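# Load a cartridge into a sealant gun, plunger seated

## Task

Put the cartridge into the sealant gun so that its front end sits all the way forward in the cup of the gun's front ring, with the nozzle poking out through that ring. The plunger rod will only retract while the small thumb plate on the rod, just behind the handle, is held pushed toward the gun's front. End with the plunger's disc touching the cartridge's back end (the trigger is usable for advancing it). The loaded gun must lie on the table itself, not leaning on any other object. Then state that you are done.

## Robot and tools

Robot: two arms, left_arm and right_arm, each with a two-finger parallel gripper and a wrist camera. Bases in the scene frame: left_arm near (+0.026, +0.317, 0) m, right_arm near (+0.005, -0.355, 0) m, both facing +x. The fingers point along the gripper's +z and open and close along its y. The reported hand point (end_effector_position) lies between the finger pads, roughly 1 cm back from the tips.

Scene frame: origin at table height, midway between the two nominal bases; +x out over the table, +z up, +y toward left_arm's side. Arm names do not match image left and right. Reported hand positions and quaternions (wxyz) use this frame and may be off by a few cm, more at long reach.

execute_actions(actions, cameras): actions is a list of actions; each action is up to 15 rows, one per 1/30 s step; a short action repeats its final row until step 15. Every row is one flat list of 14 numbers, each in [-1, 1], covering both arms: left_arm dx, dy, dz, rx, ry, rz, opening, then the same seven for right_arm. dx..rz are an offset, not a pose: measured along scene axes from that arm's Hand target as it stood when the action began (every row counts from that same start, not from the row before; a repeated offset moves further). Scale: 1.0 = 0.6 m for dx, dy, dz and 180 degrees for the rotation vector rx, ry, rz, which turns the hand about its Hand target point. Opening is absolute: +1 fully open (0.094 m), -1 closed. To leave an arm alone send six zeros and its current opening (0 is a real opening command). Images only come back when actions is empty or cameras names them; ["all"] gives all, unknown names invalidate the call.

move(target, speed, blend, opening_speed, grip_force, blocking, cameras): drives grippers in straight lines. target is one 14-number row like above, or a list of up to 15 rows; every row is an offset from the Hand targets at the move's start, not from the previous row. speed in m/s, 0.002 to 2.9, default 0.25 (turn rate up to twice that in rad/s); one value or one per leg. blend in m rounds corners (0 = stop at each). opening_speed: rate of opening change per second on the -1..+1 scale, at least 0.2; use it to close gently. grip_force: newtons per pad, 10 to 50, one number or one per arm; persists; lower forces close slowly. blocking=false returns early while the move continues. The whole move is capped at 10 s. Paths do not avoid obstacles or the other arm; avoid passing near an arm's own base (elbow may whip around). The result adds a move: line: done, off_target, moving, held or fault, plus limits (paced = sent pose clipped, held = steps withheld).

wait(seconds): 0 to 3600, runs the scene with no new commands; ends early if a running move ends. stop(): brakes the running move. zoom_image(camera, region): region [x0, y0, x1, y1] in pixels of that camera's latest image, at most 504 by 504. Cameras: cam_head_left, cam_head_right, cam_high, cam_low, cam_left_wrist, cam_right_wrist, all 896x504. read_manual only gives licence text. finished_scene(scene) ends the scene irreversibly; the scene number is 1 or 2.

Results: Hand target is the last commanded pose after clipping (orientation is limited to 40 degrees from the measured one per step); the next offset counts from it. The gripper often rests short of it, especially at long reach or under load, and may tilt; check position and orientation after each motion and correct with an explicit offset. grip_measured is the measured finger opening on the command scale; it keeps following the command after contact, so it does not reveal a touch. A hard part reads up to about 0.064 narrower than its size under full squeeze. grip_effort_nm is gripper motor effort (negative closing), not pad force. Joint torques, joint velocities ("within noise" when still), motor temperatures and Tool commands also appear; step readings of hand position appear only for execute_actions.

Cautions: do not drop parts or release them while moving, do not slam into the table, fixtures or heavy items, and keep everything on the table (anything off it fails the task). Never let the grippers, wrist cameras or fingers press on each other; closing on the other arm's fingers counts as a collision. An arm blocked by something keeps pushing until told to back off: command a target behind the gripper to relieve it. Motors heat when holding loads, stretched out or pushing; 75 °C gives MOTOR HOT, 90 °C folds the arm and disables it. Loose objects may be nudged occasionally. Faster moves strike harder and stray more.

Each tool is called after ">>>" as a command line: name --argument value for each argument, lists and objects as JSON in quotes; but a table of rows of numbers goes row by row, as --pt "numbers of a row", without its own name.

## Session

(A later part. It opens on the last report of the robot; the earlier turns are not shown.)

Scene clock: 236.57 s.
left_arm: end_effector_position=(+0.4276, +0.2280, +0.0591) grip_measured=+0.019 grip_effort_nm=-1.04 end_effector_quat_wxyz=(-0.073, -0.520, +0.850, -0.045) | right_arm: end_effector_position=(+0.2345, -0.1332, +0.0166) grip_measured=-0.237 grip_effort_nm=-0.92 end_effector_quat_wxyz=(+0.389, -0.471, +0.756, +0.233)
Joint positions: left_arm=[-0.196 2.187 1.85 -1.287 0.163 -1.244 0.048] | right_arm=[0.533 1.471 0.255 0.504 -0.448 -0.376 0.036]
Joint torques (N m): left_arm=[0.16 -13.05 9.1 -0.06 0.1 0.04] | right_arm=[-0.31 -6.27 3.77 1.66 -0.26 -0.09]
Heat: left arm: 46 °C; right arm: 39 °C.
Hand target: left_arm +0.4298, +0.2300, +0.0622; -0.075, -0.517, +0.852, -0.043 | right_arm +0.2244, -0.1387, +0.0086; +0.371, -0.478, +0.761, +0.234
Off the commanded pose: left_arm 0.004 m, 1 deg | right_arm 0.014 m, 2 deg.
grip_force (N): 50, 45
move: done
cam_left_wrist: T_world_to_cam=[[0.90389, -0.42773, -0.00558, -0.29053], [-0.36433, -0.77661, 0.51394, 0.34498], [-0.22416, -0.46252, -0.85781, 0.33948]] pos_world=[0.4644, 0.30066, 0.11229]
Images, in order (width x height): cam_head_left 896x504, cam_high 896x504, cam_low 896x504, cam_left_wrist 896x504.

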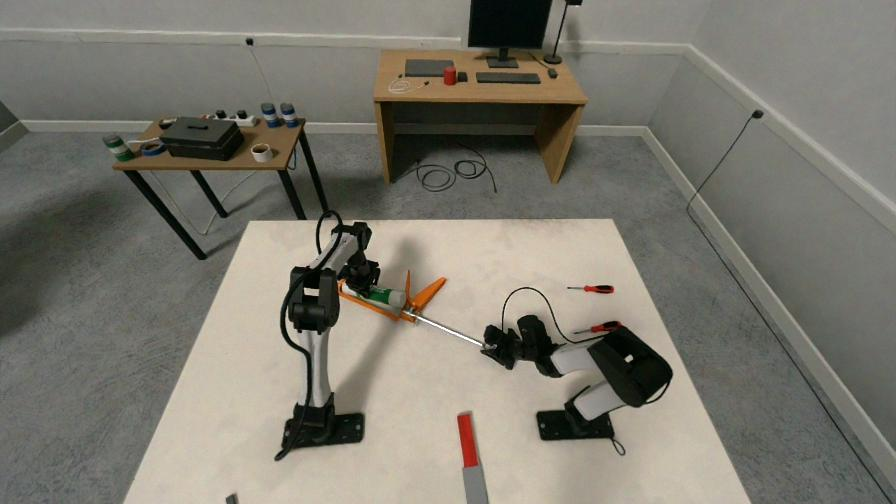

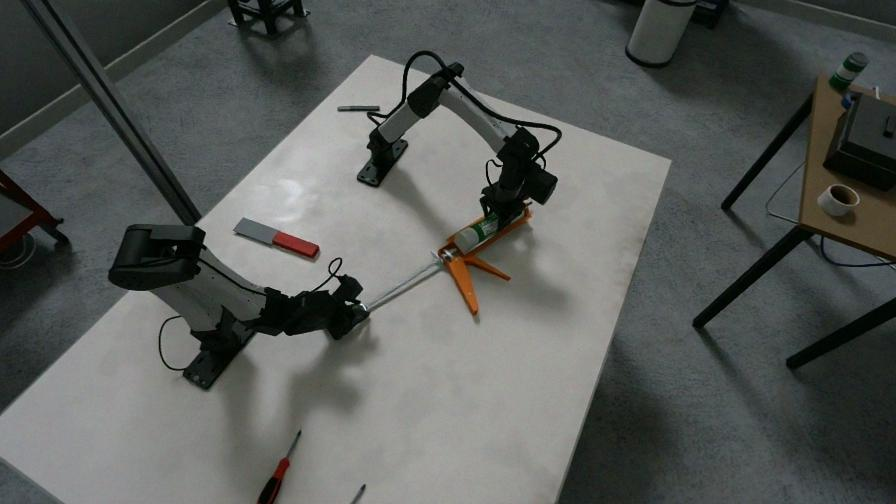

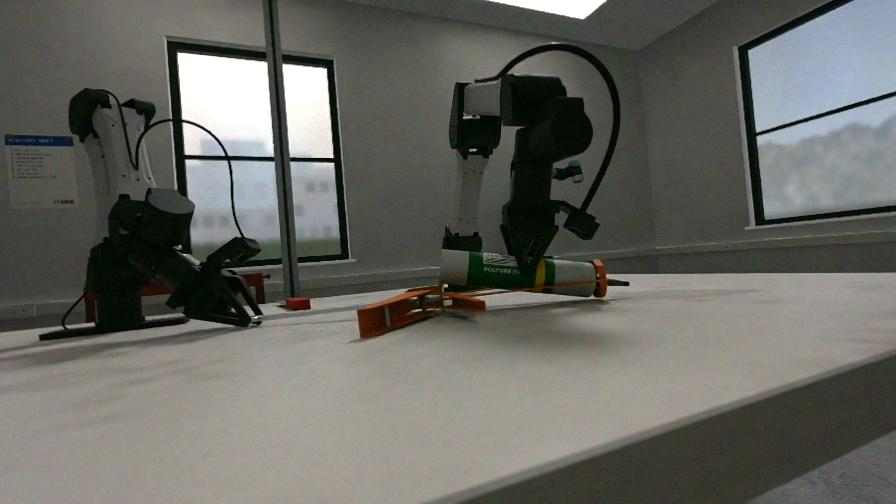

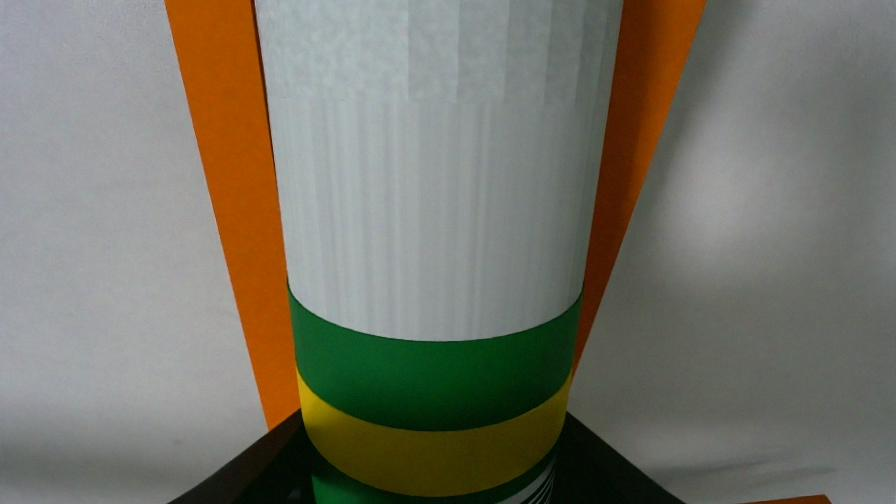

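>>> zoom_image --camera "cam_high" --region '[440, 195, 540, 265]'

>>> zoom_image --camera "cam_head_left" --region '[330, 265, 420, 330]'

Scaled by 5.040 from the camera's image (finer frame: 1280x720).

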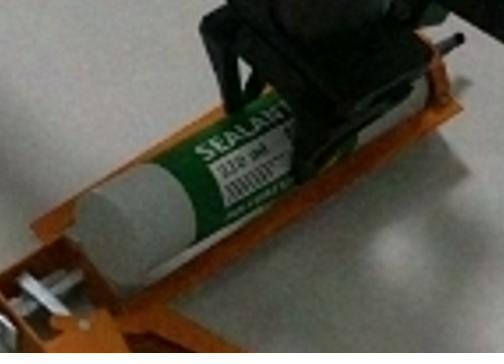

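Scaled by 5.600 from the camera's image (finer frame: 1280x720).

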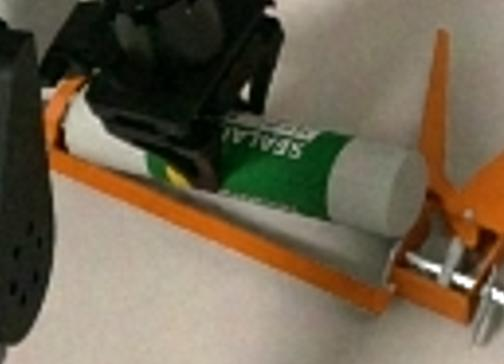

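>>> move --target '[-0.0075,0.0025,-0.0152,0.0244,-0.0133,-0.0139,-0.08,0,0,0,0,0,0,-0.35]' --speed 0.04 --cameras '["cam_low","cam_left_wrist","cam_high","cam_head_left"]'

>>> zoom_image --camera "cam_low" --region '[550, 230, 620, 310]'

>>> zoom_image --camera "cam_low" --region '[380, 200, 620, 320]'

>>> zoom_image --camera "cam_high" --region '[440, 195, 540, 265]'

>>> zoom_image --camera "cam_head_left" --region '[330, 265, 420, 330]'

Scene clock: 241.87 s.
left_arm: end_effector_position=(+0.4282, +0.2293, +0.0572) grip_measured=+0.019 grip_effort_nm=-1.04 end_effector_quat_wxyz=(-0.052, -0.515, +0.855, -0.037) | right_arm: end_effector_position=(+0.2345, -0.1332, +0.0166) grip_measured=-0.237 grip_effort_nm=-0.93 end_effector_quat_wxyz=(+0.389, -0.471, +0.756, +0.233)
Joint positions: left_arm=[-0.21 2.167 1.815 -1.25 0.123 -1.246 0.048] | right_arm=[0.533 1.471 0.255 0.504 -0.448 -0.376 0.036]
Joint torques (N m): left_arm=[-1.62 -14.79 4.03 0.48 -0.34 0.12] | right_arm=[-0.29 -6.27 3.78 1.66 -0.26 -0.09]
Heat: left arm: 45 °C; right arm: 39 °C.
Hand target: left_arm +0.4253, +0.2314, +0.0531; -0.038, -0.500, +0.865, -0.020 | right_arm +0.2244, -0.1387, +0.0086; +0.371, -0.478, +0.761, +0.234
Off the commanded pose: left_arm 0.006 m, 3 deg | right_arm 0.014 m, 2 deg.
grip_force (N): 50, 45
move: off_target (left_arm)
cam_left_wrist: T_world_to_cam=[[0.89785, -0.44028, 0.00446, -0.28571], [-0.38944, -0.78935, 0.47462, 0.36307], [-0.20544, -0.42788, -0.88018, 0.32393]] pos_world=[0.46447, 0.2994, 0.11407]
Images, in order (width x height): cam_head_left 896x504, cam_high 896x504, cam_low 896x504, cam_left_wrist 896x504.

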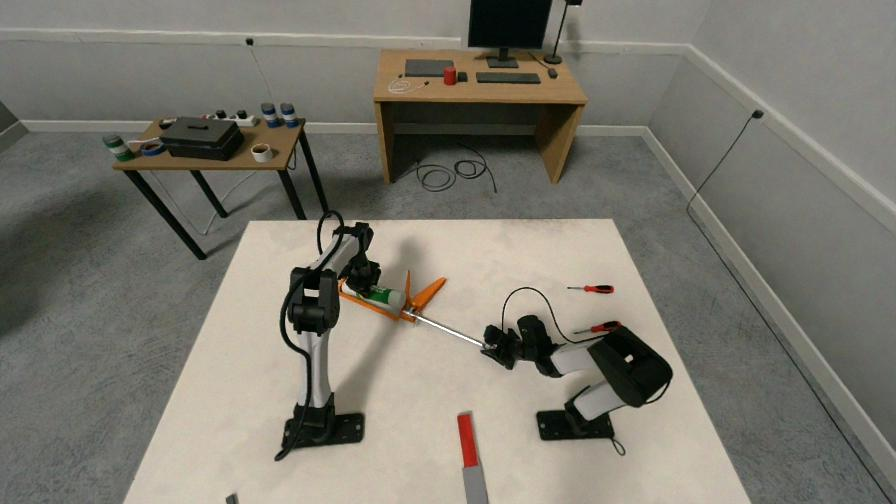

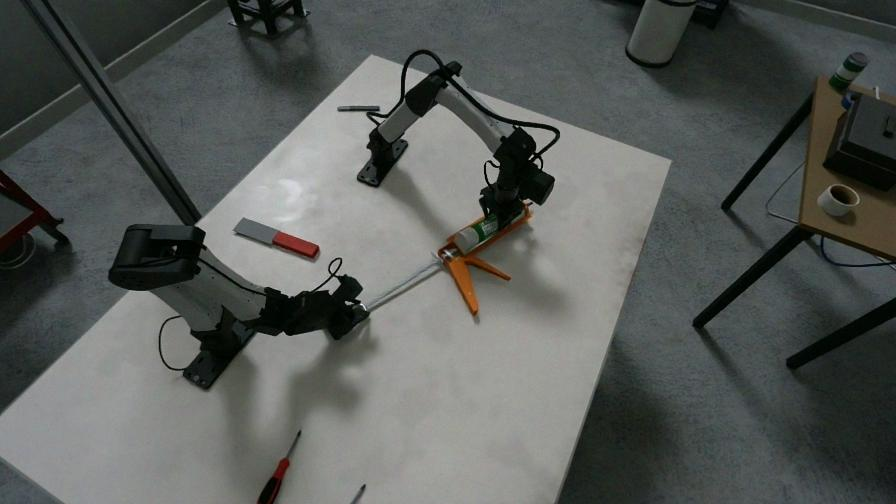

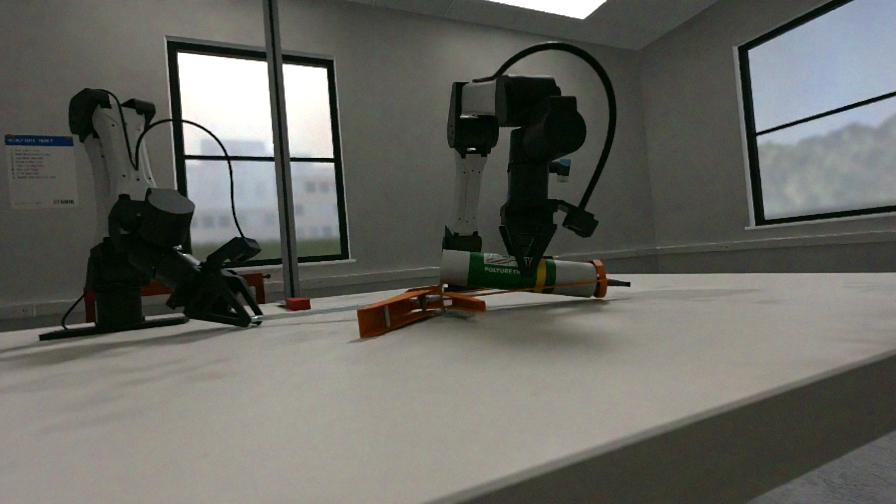

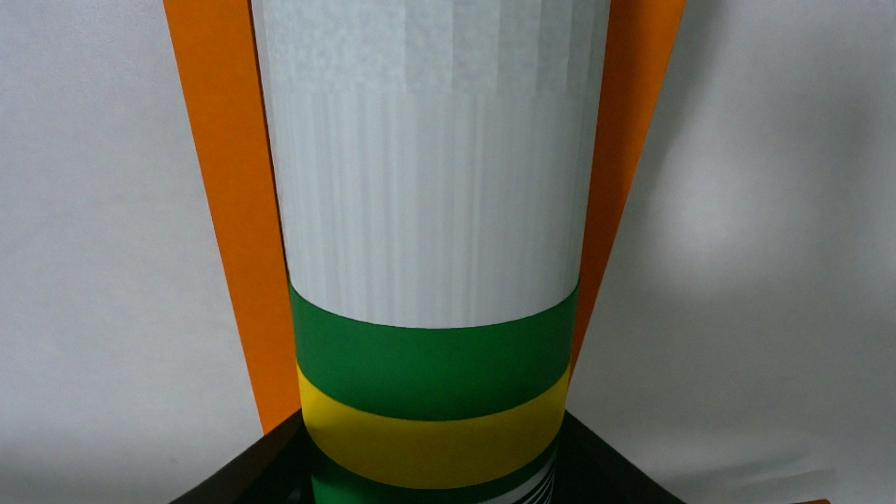

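Scaled by 6.300 from the camera's image (finer frame: 1280x720).

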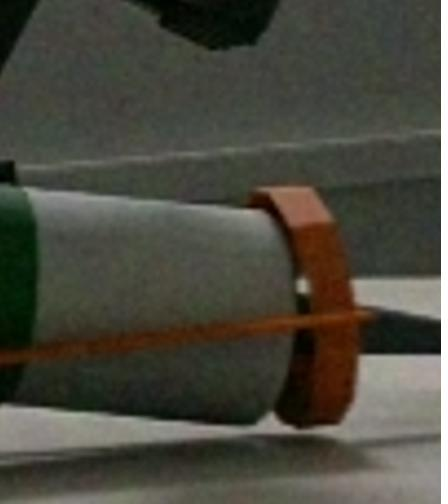

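Scaled by 2.100 from the camera's image (finer frame: 1280x720).

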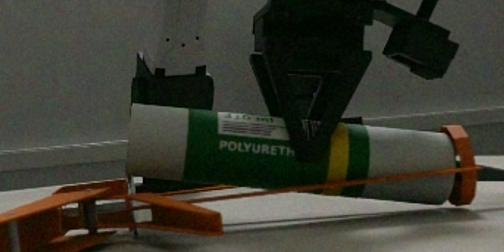

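Scaled by 5.040 from the camera's image (finer frame: 1280x720).

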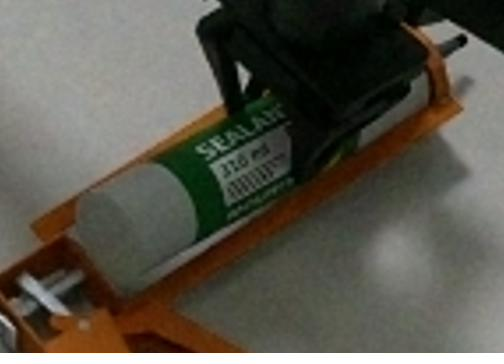

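Scaled by 5.600 from the camera's image (finer frame: 1280x720).

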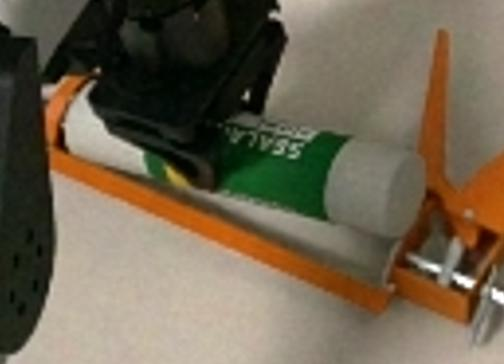

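>>> move --target '[-0.0035,0,-0.007,0.006,-0.0035,-0.004,-0.08,0,0,0,0,0,0,-0.35]' --speed 0.04 --cameras '["cam_low","cam_left_wrist"]'

>>> zoom_image --camera "cam_low" --region '[550, 230, 620, 310]'

>>> zoom_image --camera "cam_low" --region '[380, 200, 620, 320]'

Scene clock: 242.87 s.
left_arm: end_effector_position=(+0.4279, +0.2294, +0.0567) grip_measured=+0.019 grip_effort_nm=-1.04 end_effector_quat_wxyz=(-0.038, -0.513, +0.857, -0.035) | right_arm: end_effector_position=(+0.2346, -0.1331, +0.0172) grip_measured=-0.237 grip_effort_nm=-0.92 end_effector_quat_wxyz=(+0.390, -0.471, +0.756, +0.233)
Joint positions: left_arm=[-0.218 2.146 1.782 -1.218 0.102 -1.251 0.048] | right_arm=[0.533 1.468 0.255 0.503 -0.449 -0.376 0.036]
Joint torques (N m): left_arm=[-1.77 -13.93 3.63 0.49 -0.39 0.2] | right_arm=[-0.29 -6.02 3.81 1.67 -0.25 -0.08]
Heat: left arm: 46 °C; right arm: 39 °C.
Hand target: left_arm +0.4231, +0.2315, +0.0489; -0.029, -0.494, +0.869, -0.014 | right_arm +0.2244, -0.1387, +0.0086; +0.371, -0.478, +0.761, +0.234
Off the commanded pose: left_arm 0.009 m, 4 deg | right_arm 0.015 m, 2 deg.
grip_force (N): 50, 45
move: off_target (left_arm)
cam_left_wrist: T_world_to_cam=[[0.89622, -0.4433, 0.01662, -0.28469], [-0.40215, -0.79608, 0.45225, 0.37157], [-0.18725, -0.412, -0.89174, 0.31278]] pos_world=[0.46314, 0.29846, 0.11561]

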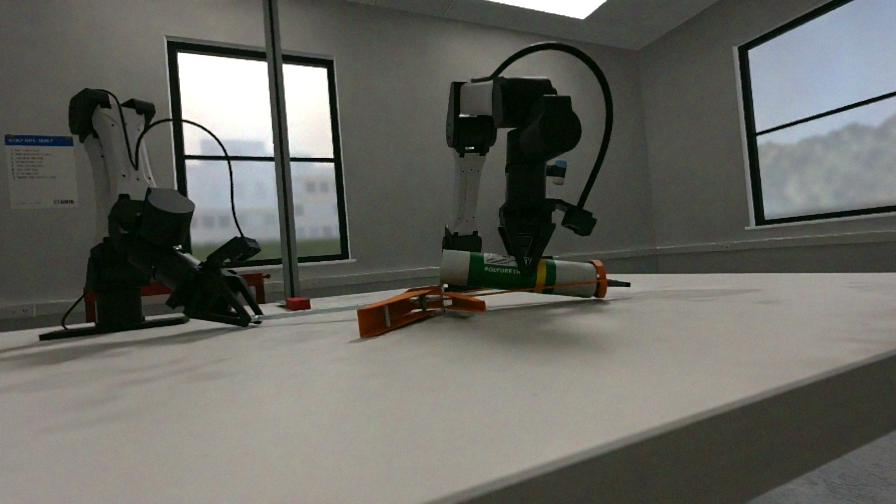

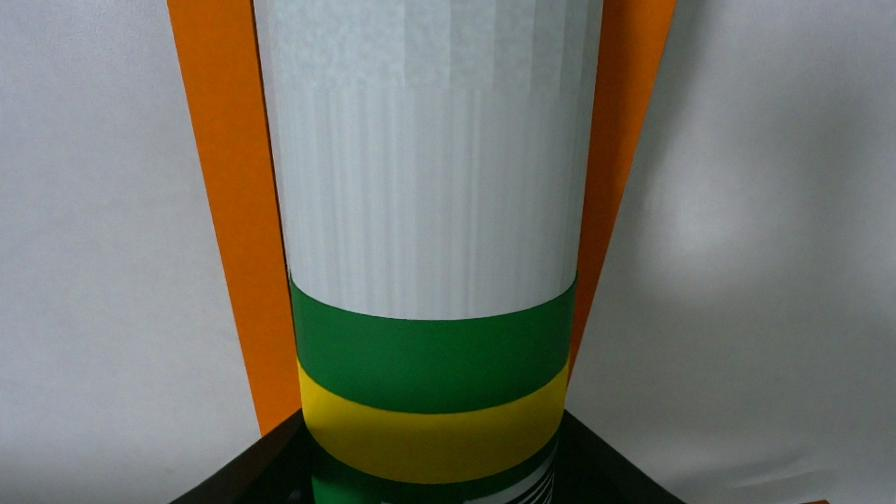

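Scaled by 6.300 from the camera's image (finer frame: 1280x720).

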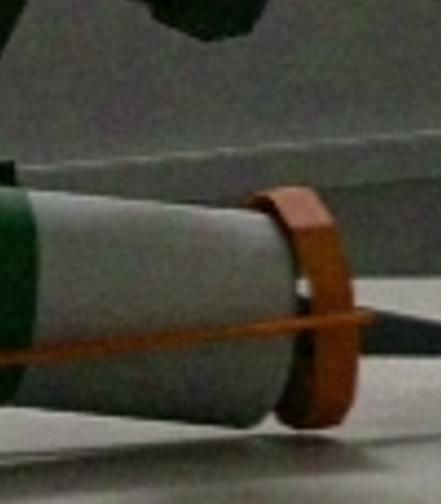

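Scaled by 2.100 from the camera's image (finer frame: 1280x720).

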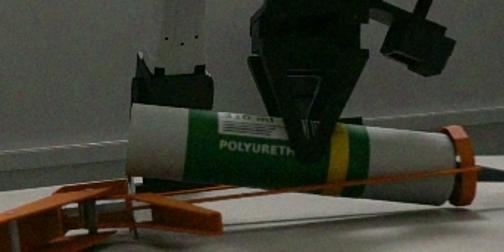

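>>> zoom_image --camera "cam_low" --region '[425, 240, 505, 310]'

Scaled by 6.300 from the camera's image (finer frame: 1280x720).

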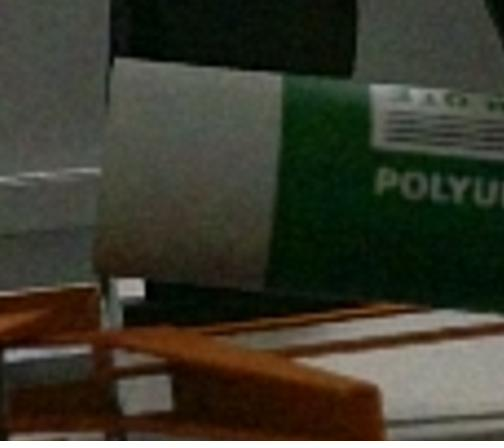

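>>> move --target '[0.0,0.0,0.045,0,0,0,-0.08,0,0,0,0,0,0,-0.35]' --speed 0.04 --cameras '["cam_low","cam_left_wrist"]'

>>> zoom_image --camera "cam_low" --region '[550, 230, 620, 310]'

>>> zoom_image --camera "cam_low" --region '[425, 240, 505, 310]'

Scene clock: 245.80 s.
left_arm: end_effector_position=(+0.4201, +0.2300, +0.0621) grip_measured=+0.019 grip_effort_nm=-1.04 end_effector_quat_wxyz=(-0.046, -0.501, +0.864, -0.020) | right_arm: end_effector_position=(+0.2345, -0.1331, +0.0172) grip_measured=-0.237 grip_effort_nm=-0.92 end_effector_quat_wxyz=(+0.390, -0.471, +0.756, +0.233)
Joint positions: left_arm=[-0.226 2.145 1.802 -1.272 0.089 -1.23 0.048] | right_arm=[0.533 1.468 0.255 0.502 -0.449 -0.376 0.036]
Joint torques (N m): left_arm=[-1.06 -15.38 9.22 -0.08 -0.21 -0.04] | right_arm=[-0.29 -6.04 3.81 1.67 -0.26 -0.09]
Heat: left arm: 47 °C; right arm: 39 °C.
Hand target: left_arm +0.4231, +0.2314, +0.0759; -0.029, -0.494, +0.869, -0.014 | right_arm +0.2243, -0.1387, +0.0086; +0.371, -0.478, +0.761, +0.234
Off the commanded pose: left_arm 0.014 m, 2 deg | right_arm 0.014 m, 2 deg.
grip_force (N): 50, 45
move: off_target (left_arm)
cam_left_wrist: T_world_to_cam=[[0.88272, -0.4696, -0.01647, -0.26373], [-0.41302, -0.79212, 0.4494, 0.37023], [-0.22409, -0.3899, -0.89318, 0.32674]] pos_world=[0.45893, 0.29681, 0.12111]

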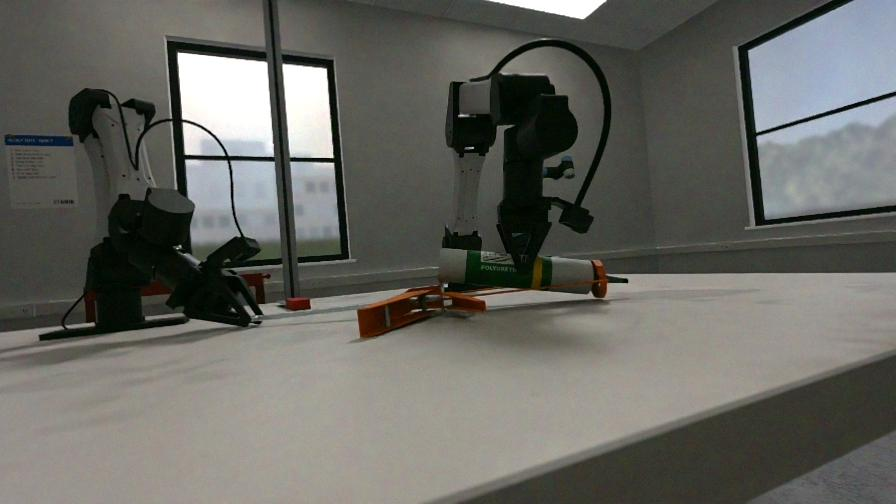

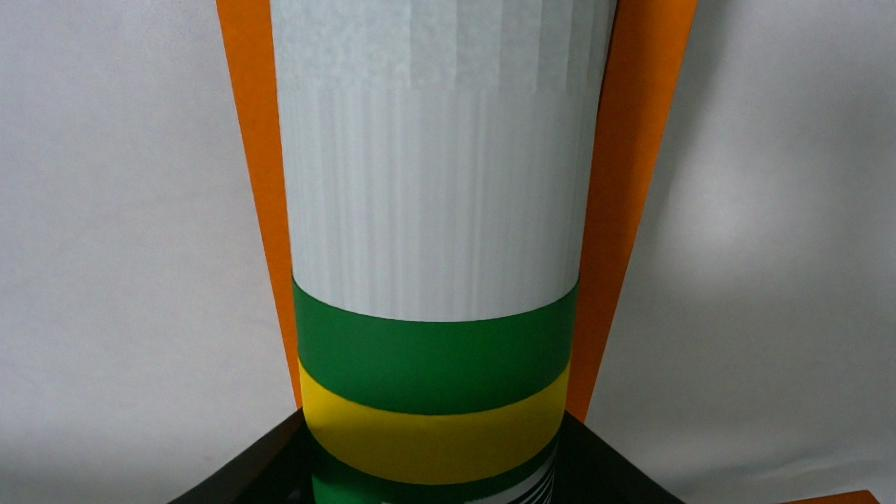

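Scaled by 6.300 from the camera's image (finer frame: 1280x720).

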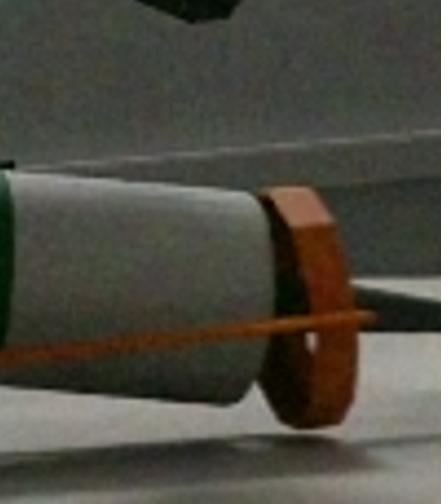

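Scaled by 6.300 from the camera's image (finer frame: 1280x720).

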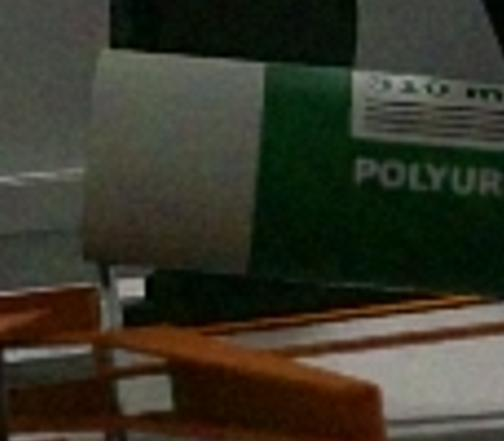

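>>> move --target '[0.003,0.007,-0.017,0,0,0,-0.08,0,0,0,0,0,0,-0.35]' --speed 0.04 --cameras '["cam_low","cam_left_wrist"]'

>>> zoom_image --camera "cam_low" --region '[550, 230, 620, 310]'

>>> zoom_image --camera "cam_low" --region '[425, 240, 505, 310]'

Scene clock: 248.30 s.
left_arm: end_effector_position=(+0.4206, +0.2301, +0.0621) grip_measured=+0.019 grip_effort_nm=-1.04 end_effector_quat_wxyz=(-0.045, -0.497, +0.866, -0.020) | right_arm: end_effector_position=(+0.2345, -0.1331, +0.0172) grip_measured=-0.237 grip_effort_nm=-0.92 end_effector_quat_wxyz=(+0.390, -0.471, +0.756, +0.233)
Joint positions: left_arm=[-0.226 2.145 1.802 -1.27 0.088 -1.22 0.048] | right_arm=[0.533 1.468 0.255 0.502 -0.449 -0.376 0.036]
Joint torques (N m): left_arm=[-0.1 -14.41 7.02 0.34 -0.24 0.02] | right_arm=[-0.31 -6.02 3.79 1.67 -0.25 -0.09]
Heat: left arm: 48 °C; right arm: 39 °C.
Hand target: left_arm +0.4250, +0.2356, +0.0657; -0.029, -0.494, +0.869, -0.014 | right_arm +0.2243, -0.1387, +0.0086; +0.371, -0.478, +0.761, +0.234
Off the commanded pose: left_arm 0.008 m, 2 deg | right_arm 0.014 m, 2 deg.
grip_force (N): 50, 45
move: done
cam_left_wrist: T_world_to_cam=[[0.87823, -0.47803, -0.01399, -0.2605], [-0.42179, -0.78805, 0.44841, 0.3733], [-0.22538, -0.3879, -0.89372, 0.327]] pos_world=[0.45993, 0.2965, 0.12121]

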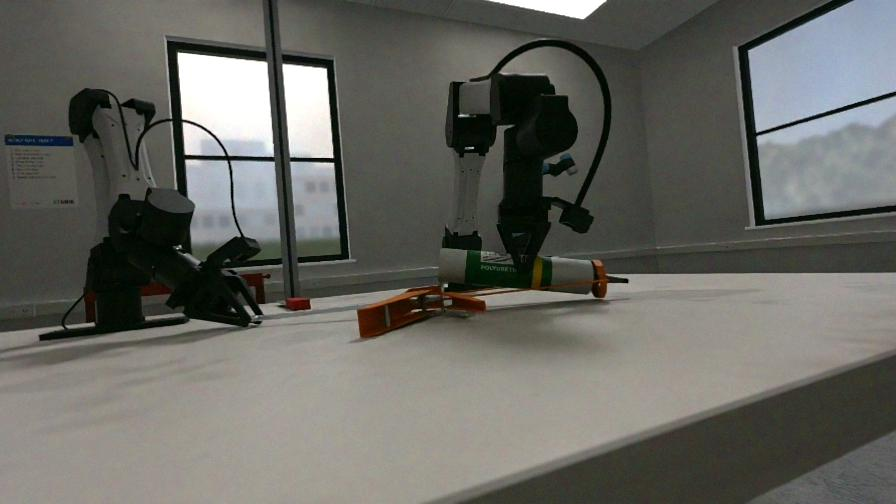

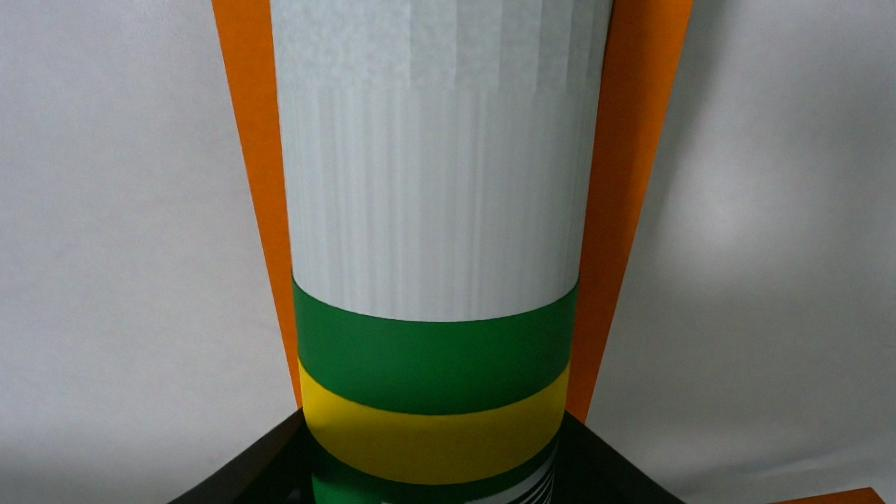

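Scaled by 6.300 from the camera's image (finer frame: 1280x720).

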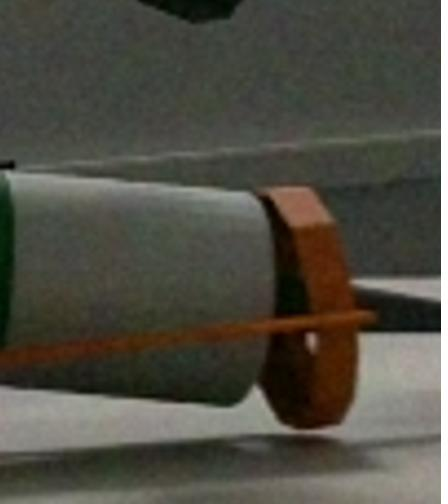

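Scaled by 6.300 from the camera's image (finer frame: 1280x720).

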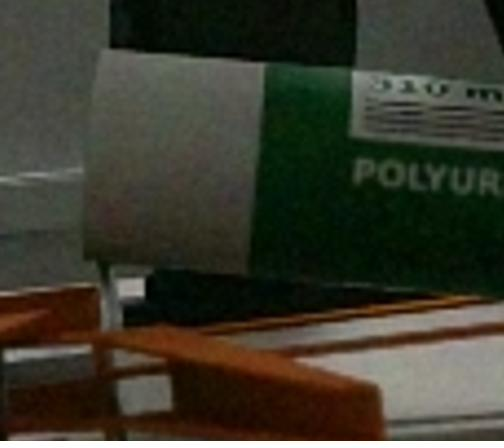

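>>> move --target '[0.0085,0.010,-0.006,0,0,0,-0.08,0,0,0,0,0,0,-0.35]' --speed 0.05 --cameras '["cam_low","cam_left_wrist"]'

>>> zoom_image --camera "cam_low" --region '[550, 230, 620, 310]'

>>> zoom_image --camera "cam_low" --region '[425, 240, 505, 310]'

Scene clock: 249.17 s.
left_arm: end_effector_position=(+0.4222, +0.2344, +0.0620) grip_measured=+0.019 grip_effort_nm=-1.04 end_effector_quat_wxyz=(-0.043, -0.495, +0.868, -0.021) | right_arm: end_effector_position=(+0.2345, -0.1331, +0.0172) grip_measured=-0.237 grip_effort_nm=-0.92 end_effector_quat_wxyz=(+0.390, -0.471, +0.756, +0.233)
Joint positions: left_arm=[-0.215 2.145 1.802 -1.267 0.088 -1.203 0.048] | right_arm=[0.533 1.468 0.255 0.502 -0.449 -0.376 0.036]
Joint torques (N m): left_arm=[0.42 -12.67 8.21 0.29 -0.26 0.01] | right_arm=[-0.32 -6.01 3.82 1.67 -0.26 -0.09]
Heat: left arm: 48 °C; right arm: 39 °C.
Hand target: left_arm +0.4301, +0.2417, +0.0621; -0.029, -0.495, +0.869, -0.014 | right_arm +0.2243, -0.1387, +0.0086; +0.371, -0.478, +0.761, +0.234
Off the commanded pose: left_arm 0.011 m, 2 deg | right_arm 0.014 m, 2 deg.
grip_force (N): 50, 45
move: off_target (left_arm)
cam_left_wrist: T_world_to_cam=[[0.87538, -0.48333, -0.01003, -0.25755], [-0.42841, -0.78518, 0.44717, 0.37966], [-0.22401, -0.38715, -0.89439, 0.32824]] pos_world=[0.46163, 0.3007, 0.12122]

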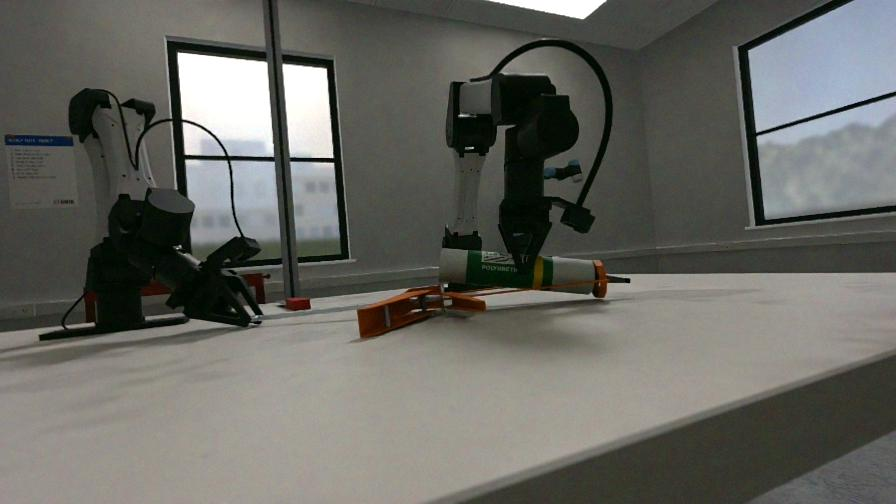

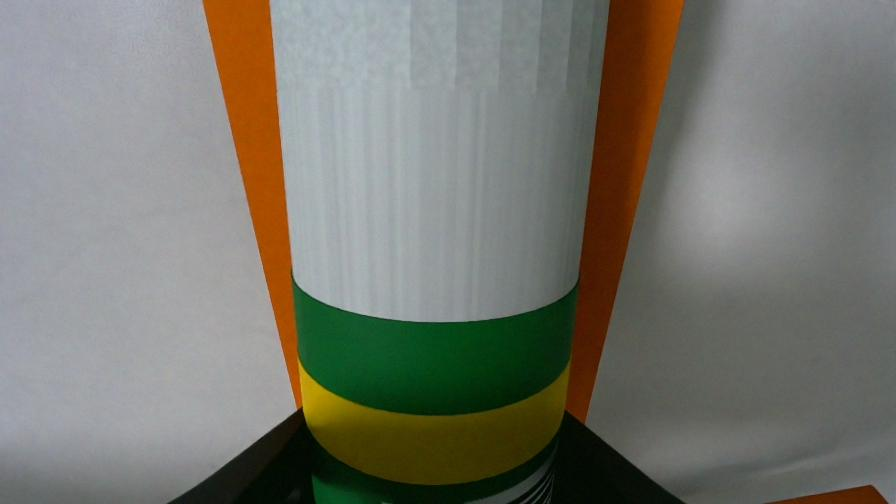

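Scaled by 6.300 from the camera's image (finer frame: 1280x720).

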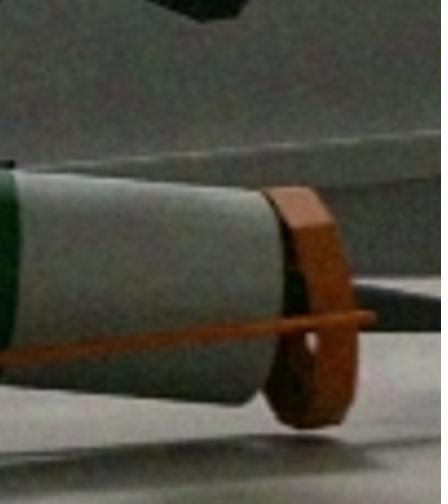

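Scaled by 6.300 from the camera's image (finer frame: 1280x720).

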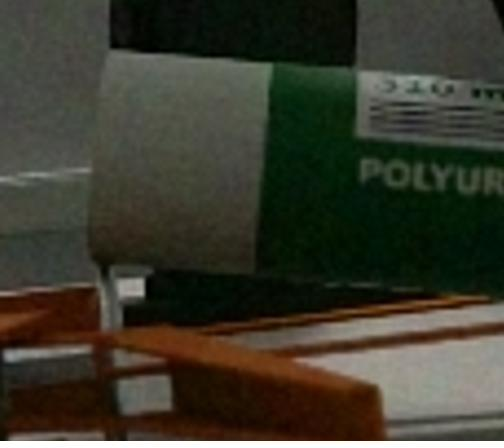

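>>> move --target '[0.004,-0.002,-0.012,0,0,0,-0.08,0,0,0,0,0,0,-0.35]' --speed 0.05 --cameras '["cam_low","cam_left_wrist"]'

>>> zoom_image --camera "cam_low" --region '[550, 230, 620, 310]'

>>> zoom_image --camera "cam_low" --region '[425, 240, 505, 310]'

Scene clock: 250.00 s.
left_arm: end_effector_position=(+0.4226, +0.2344, +0.0588) grip_measured=+0.019 grip_effort_nm=-1.04 end_effector_quat_wxyz=(-0.045, -0.494, +0.868, -0.020) | right_arm: end_effector_position=(+0.2345, -0.1331, +0.0172) grip_measured=-0.237 grip_effort_nm=-0.92 end_effector_quat_wxyz=(+0.390, -0.471, +0.756, +0.233)
Joint positions: left_arm=[-0.215 2.154 1.802 -1.264 0.088 -1.201 0.048] | right_arm=[0.533 1.468 0.255 0.502 -0.449 -0.376 0.036]
Joint torques (N m): left_arm=[0.21 -12.23 7.66 0.49 -0.27 -0.05] | right_arm=[-0.29 -6 3.75 1.67 -0.25 -0.09]
Heat: left arm: 48 °C; right arm: 39 °C.
Hand target: left_arm +0.4325, +0.2405, +0.0549; -0.029, -0.494, +0.869, -0.014 | right_arm +0.2243, -0.1387, +0.0086; +0.371, -0.478, +0.761, +0.234
Off the commanded pose: left_arm 0.012 m, 2 deg | right_arm 0.014 m, 2 deg.
grip_force (N): 50, 45
move: off_target (left_arm)
cam_left_wrist: T_world_to_cam=[[0.87422, -0.48531, -0.01453, -0.25682], [-0.42808, -0.78456, 0.44856, 0.38092], [-0.22909, -0.38592, -0.89363, 0.32721]] pos_world=[0.46254, 0.30049, 0.11781]

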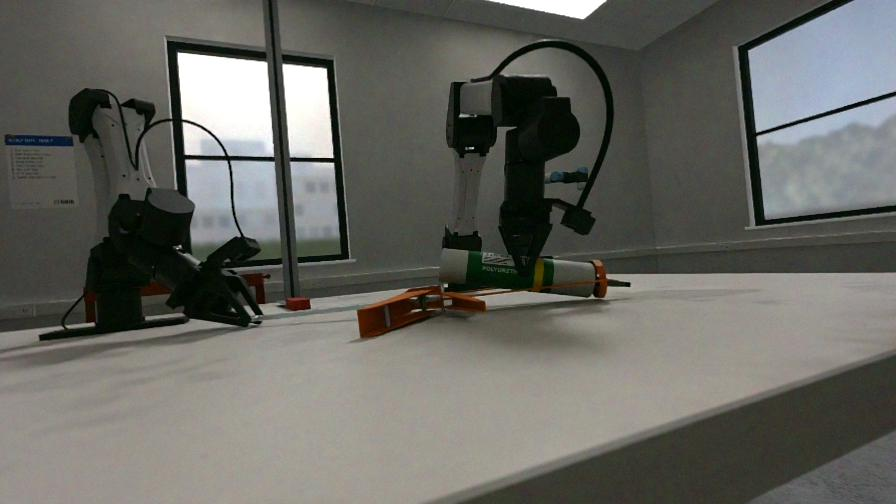

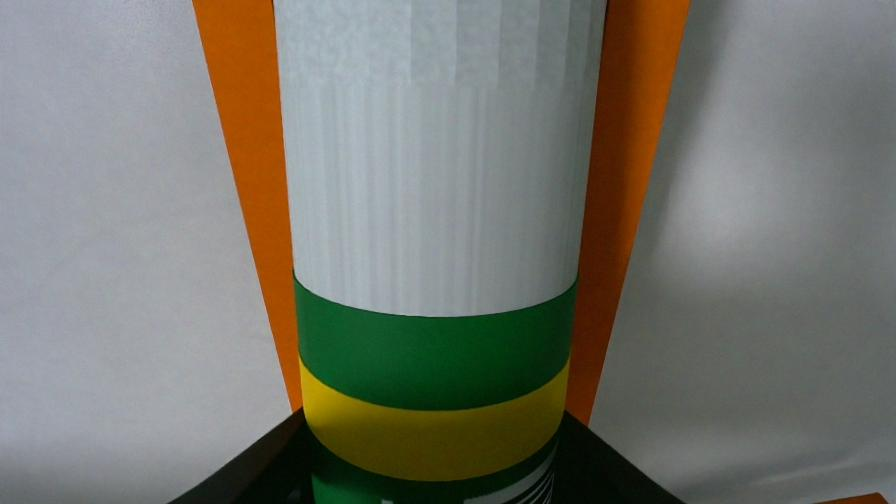

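Scaled by 6.300 from the camera's image (finer frame: 1280x720).

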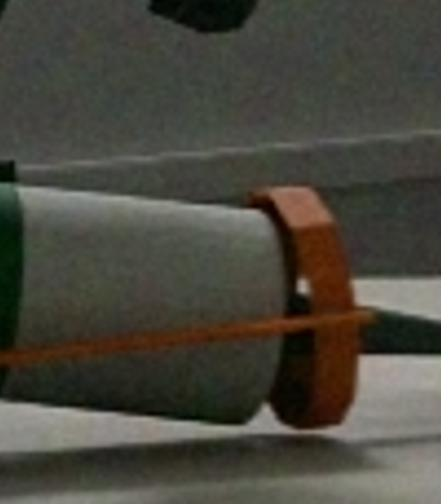

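Scaled by 6.300 from the camera's image (finer frame: 1280x720).

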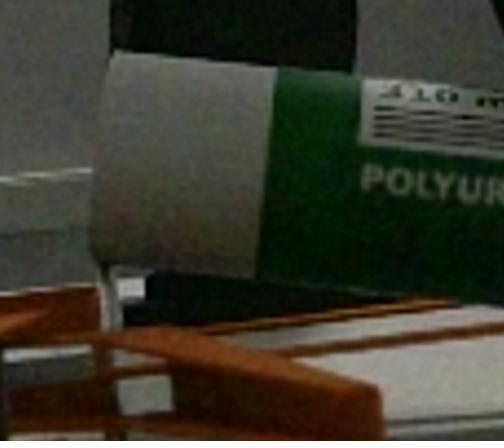

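>>> move --target '[0.0125,0.0145,0.004,0,0,0,-0.08,0,0,0,0,0,0,-0.35]' --speed 0.05 --cameras '["cam_low","cam_left_wrist"]'

>>> zoom_image --camera "cam_low" --region '[550, 230, 620, 310]'

>>> zoom_image --camera "cam_low" --region '[425, 240, 505, 310]'

Scene clock: 251.30 s.
left_arm: end_effector_position=(+0.4272, +0.2419, +0.0496) grip_measured=+0.019 grip_effort_nm=-1.04 end_effector_quat_wxyz=(-0.051, -0.494, +0.868, -0.012) | right_arm: end_effector_position=(+0.2344, -0.1334, +0.0167) grip_measured=-0.237 grip_effort_nm=-0.92 end_effector_quat_wxyz=(+0.389, -0.471, +0.757, +0.233)
Joint positions: left_arm=[-0.197 2.193 1.827 -1.27 0.081 -1.183 0.048] | right_arm=[0.533 1.468 0.255 0.5 -0.448 -0.375 0.036]
Joint torques (N m): left_arm=[0.75 -14 9.74 0.22 -0.18 0.01] | right_arm=[-0.29 -6.04 3.78 1.69 -0.26 -0.09]
Heat: left arm: 47 °C; right arm: 39 °C.
Hand target: left_arm +0.4399, +0.2491, +0.0572; -0.029, -0.494, +0.869, -0.014 | right_arm +0.2244, -0.1388, +0.0086; +0.371, -0.478, +0.761, +0.234
Off the commanded pose: left_arm 0.017 m, 3 deg | right_arm 0.014 m, 2 deg.
grip_force (N): 50, 45
move: off_target (left_arm)
cam_left_wrist: T_world_to_cam=[[0.87369, -0.48531, -0.03384, -0.25609], [-0.42033, -0.78806, 0.44976, 0.39038], [-0.24494, -0.37873, -0.89251, 0.32801]] pos_world=[0.46817, 0.30758, 0.10851]

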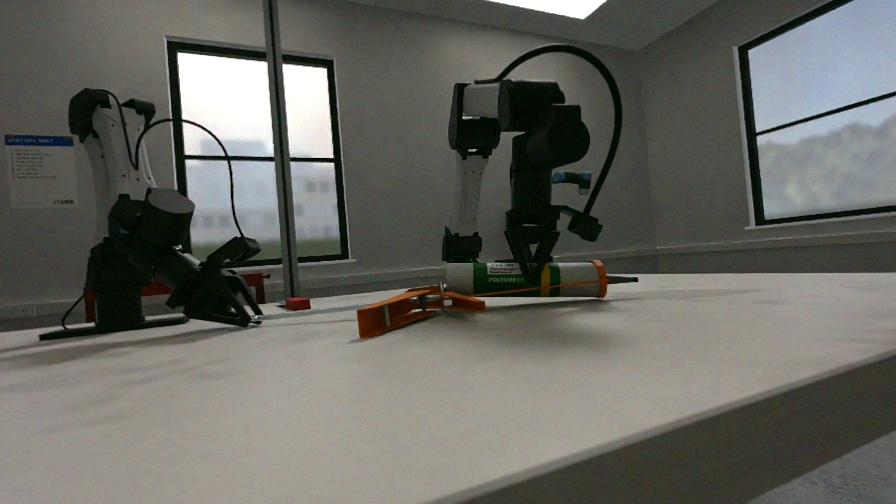

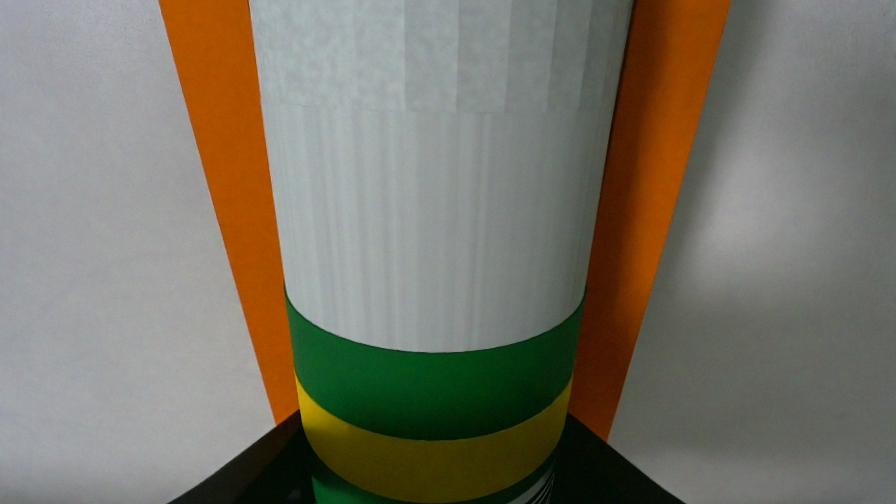

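Scaled by 6.300 from the camera's image (finer frame: 1280x720).

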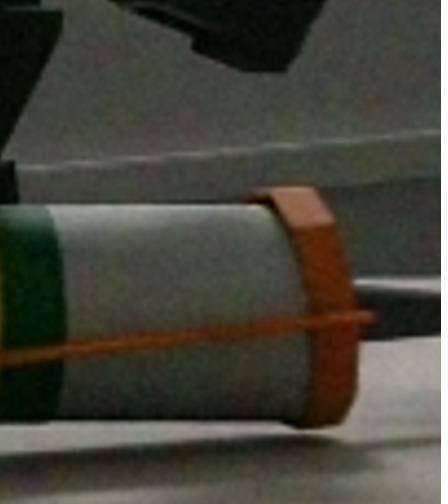

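Scaled by 6.300 from the camera's image (finer frame: 1280x720).

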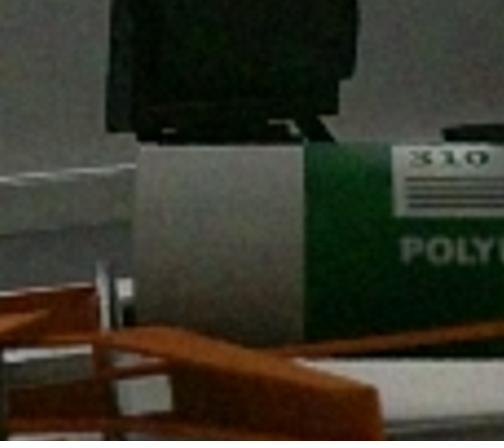

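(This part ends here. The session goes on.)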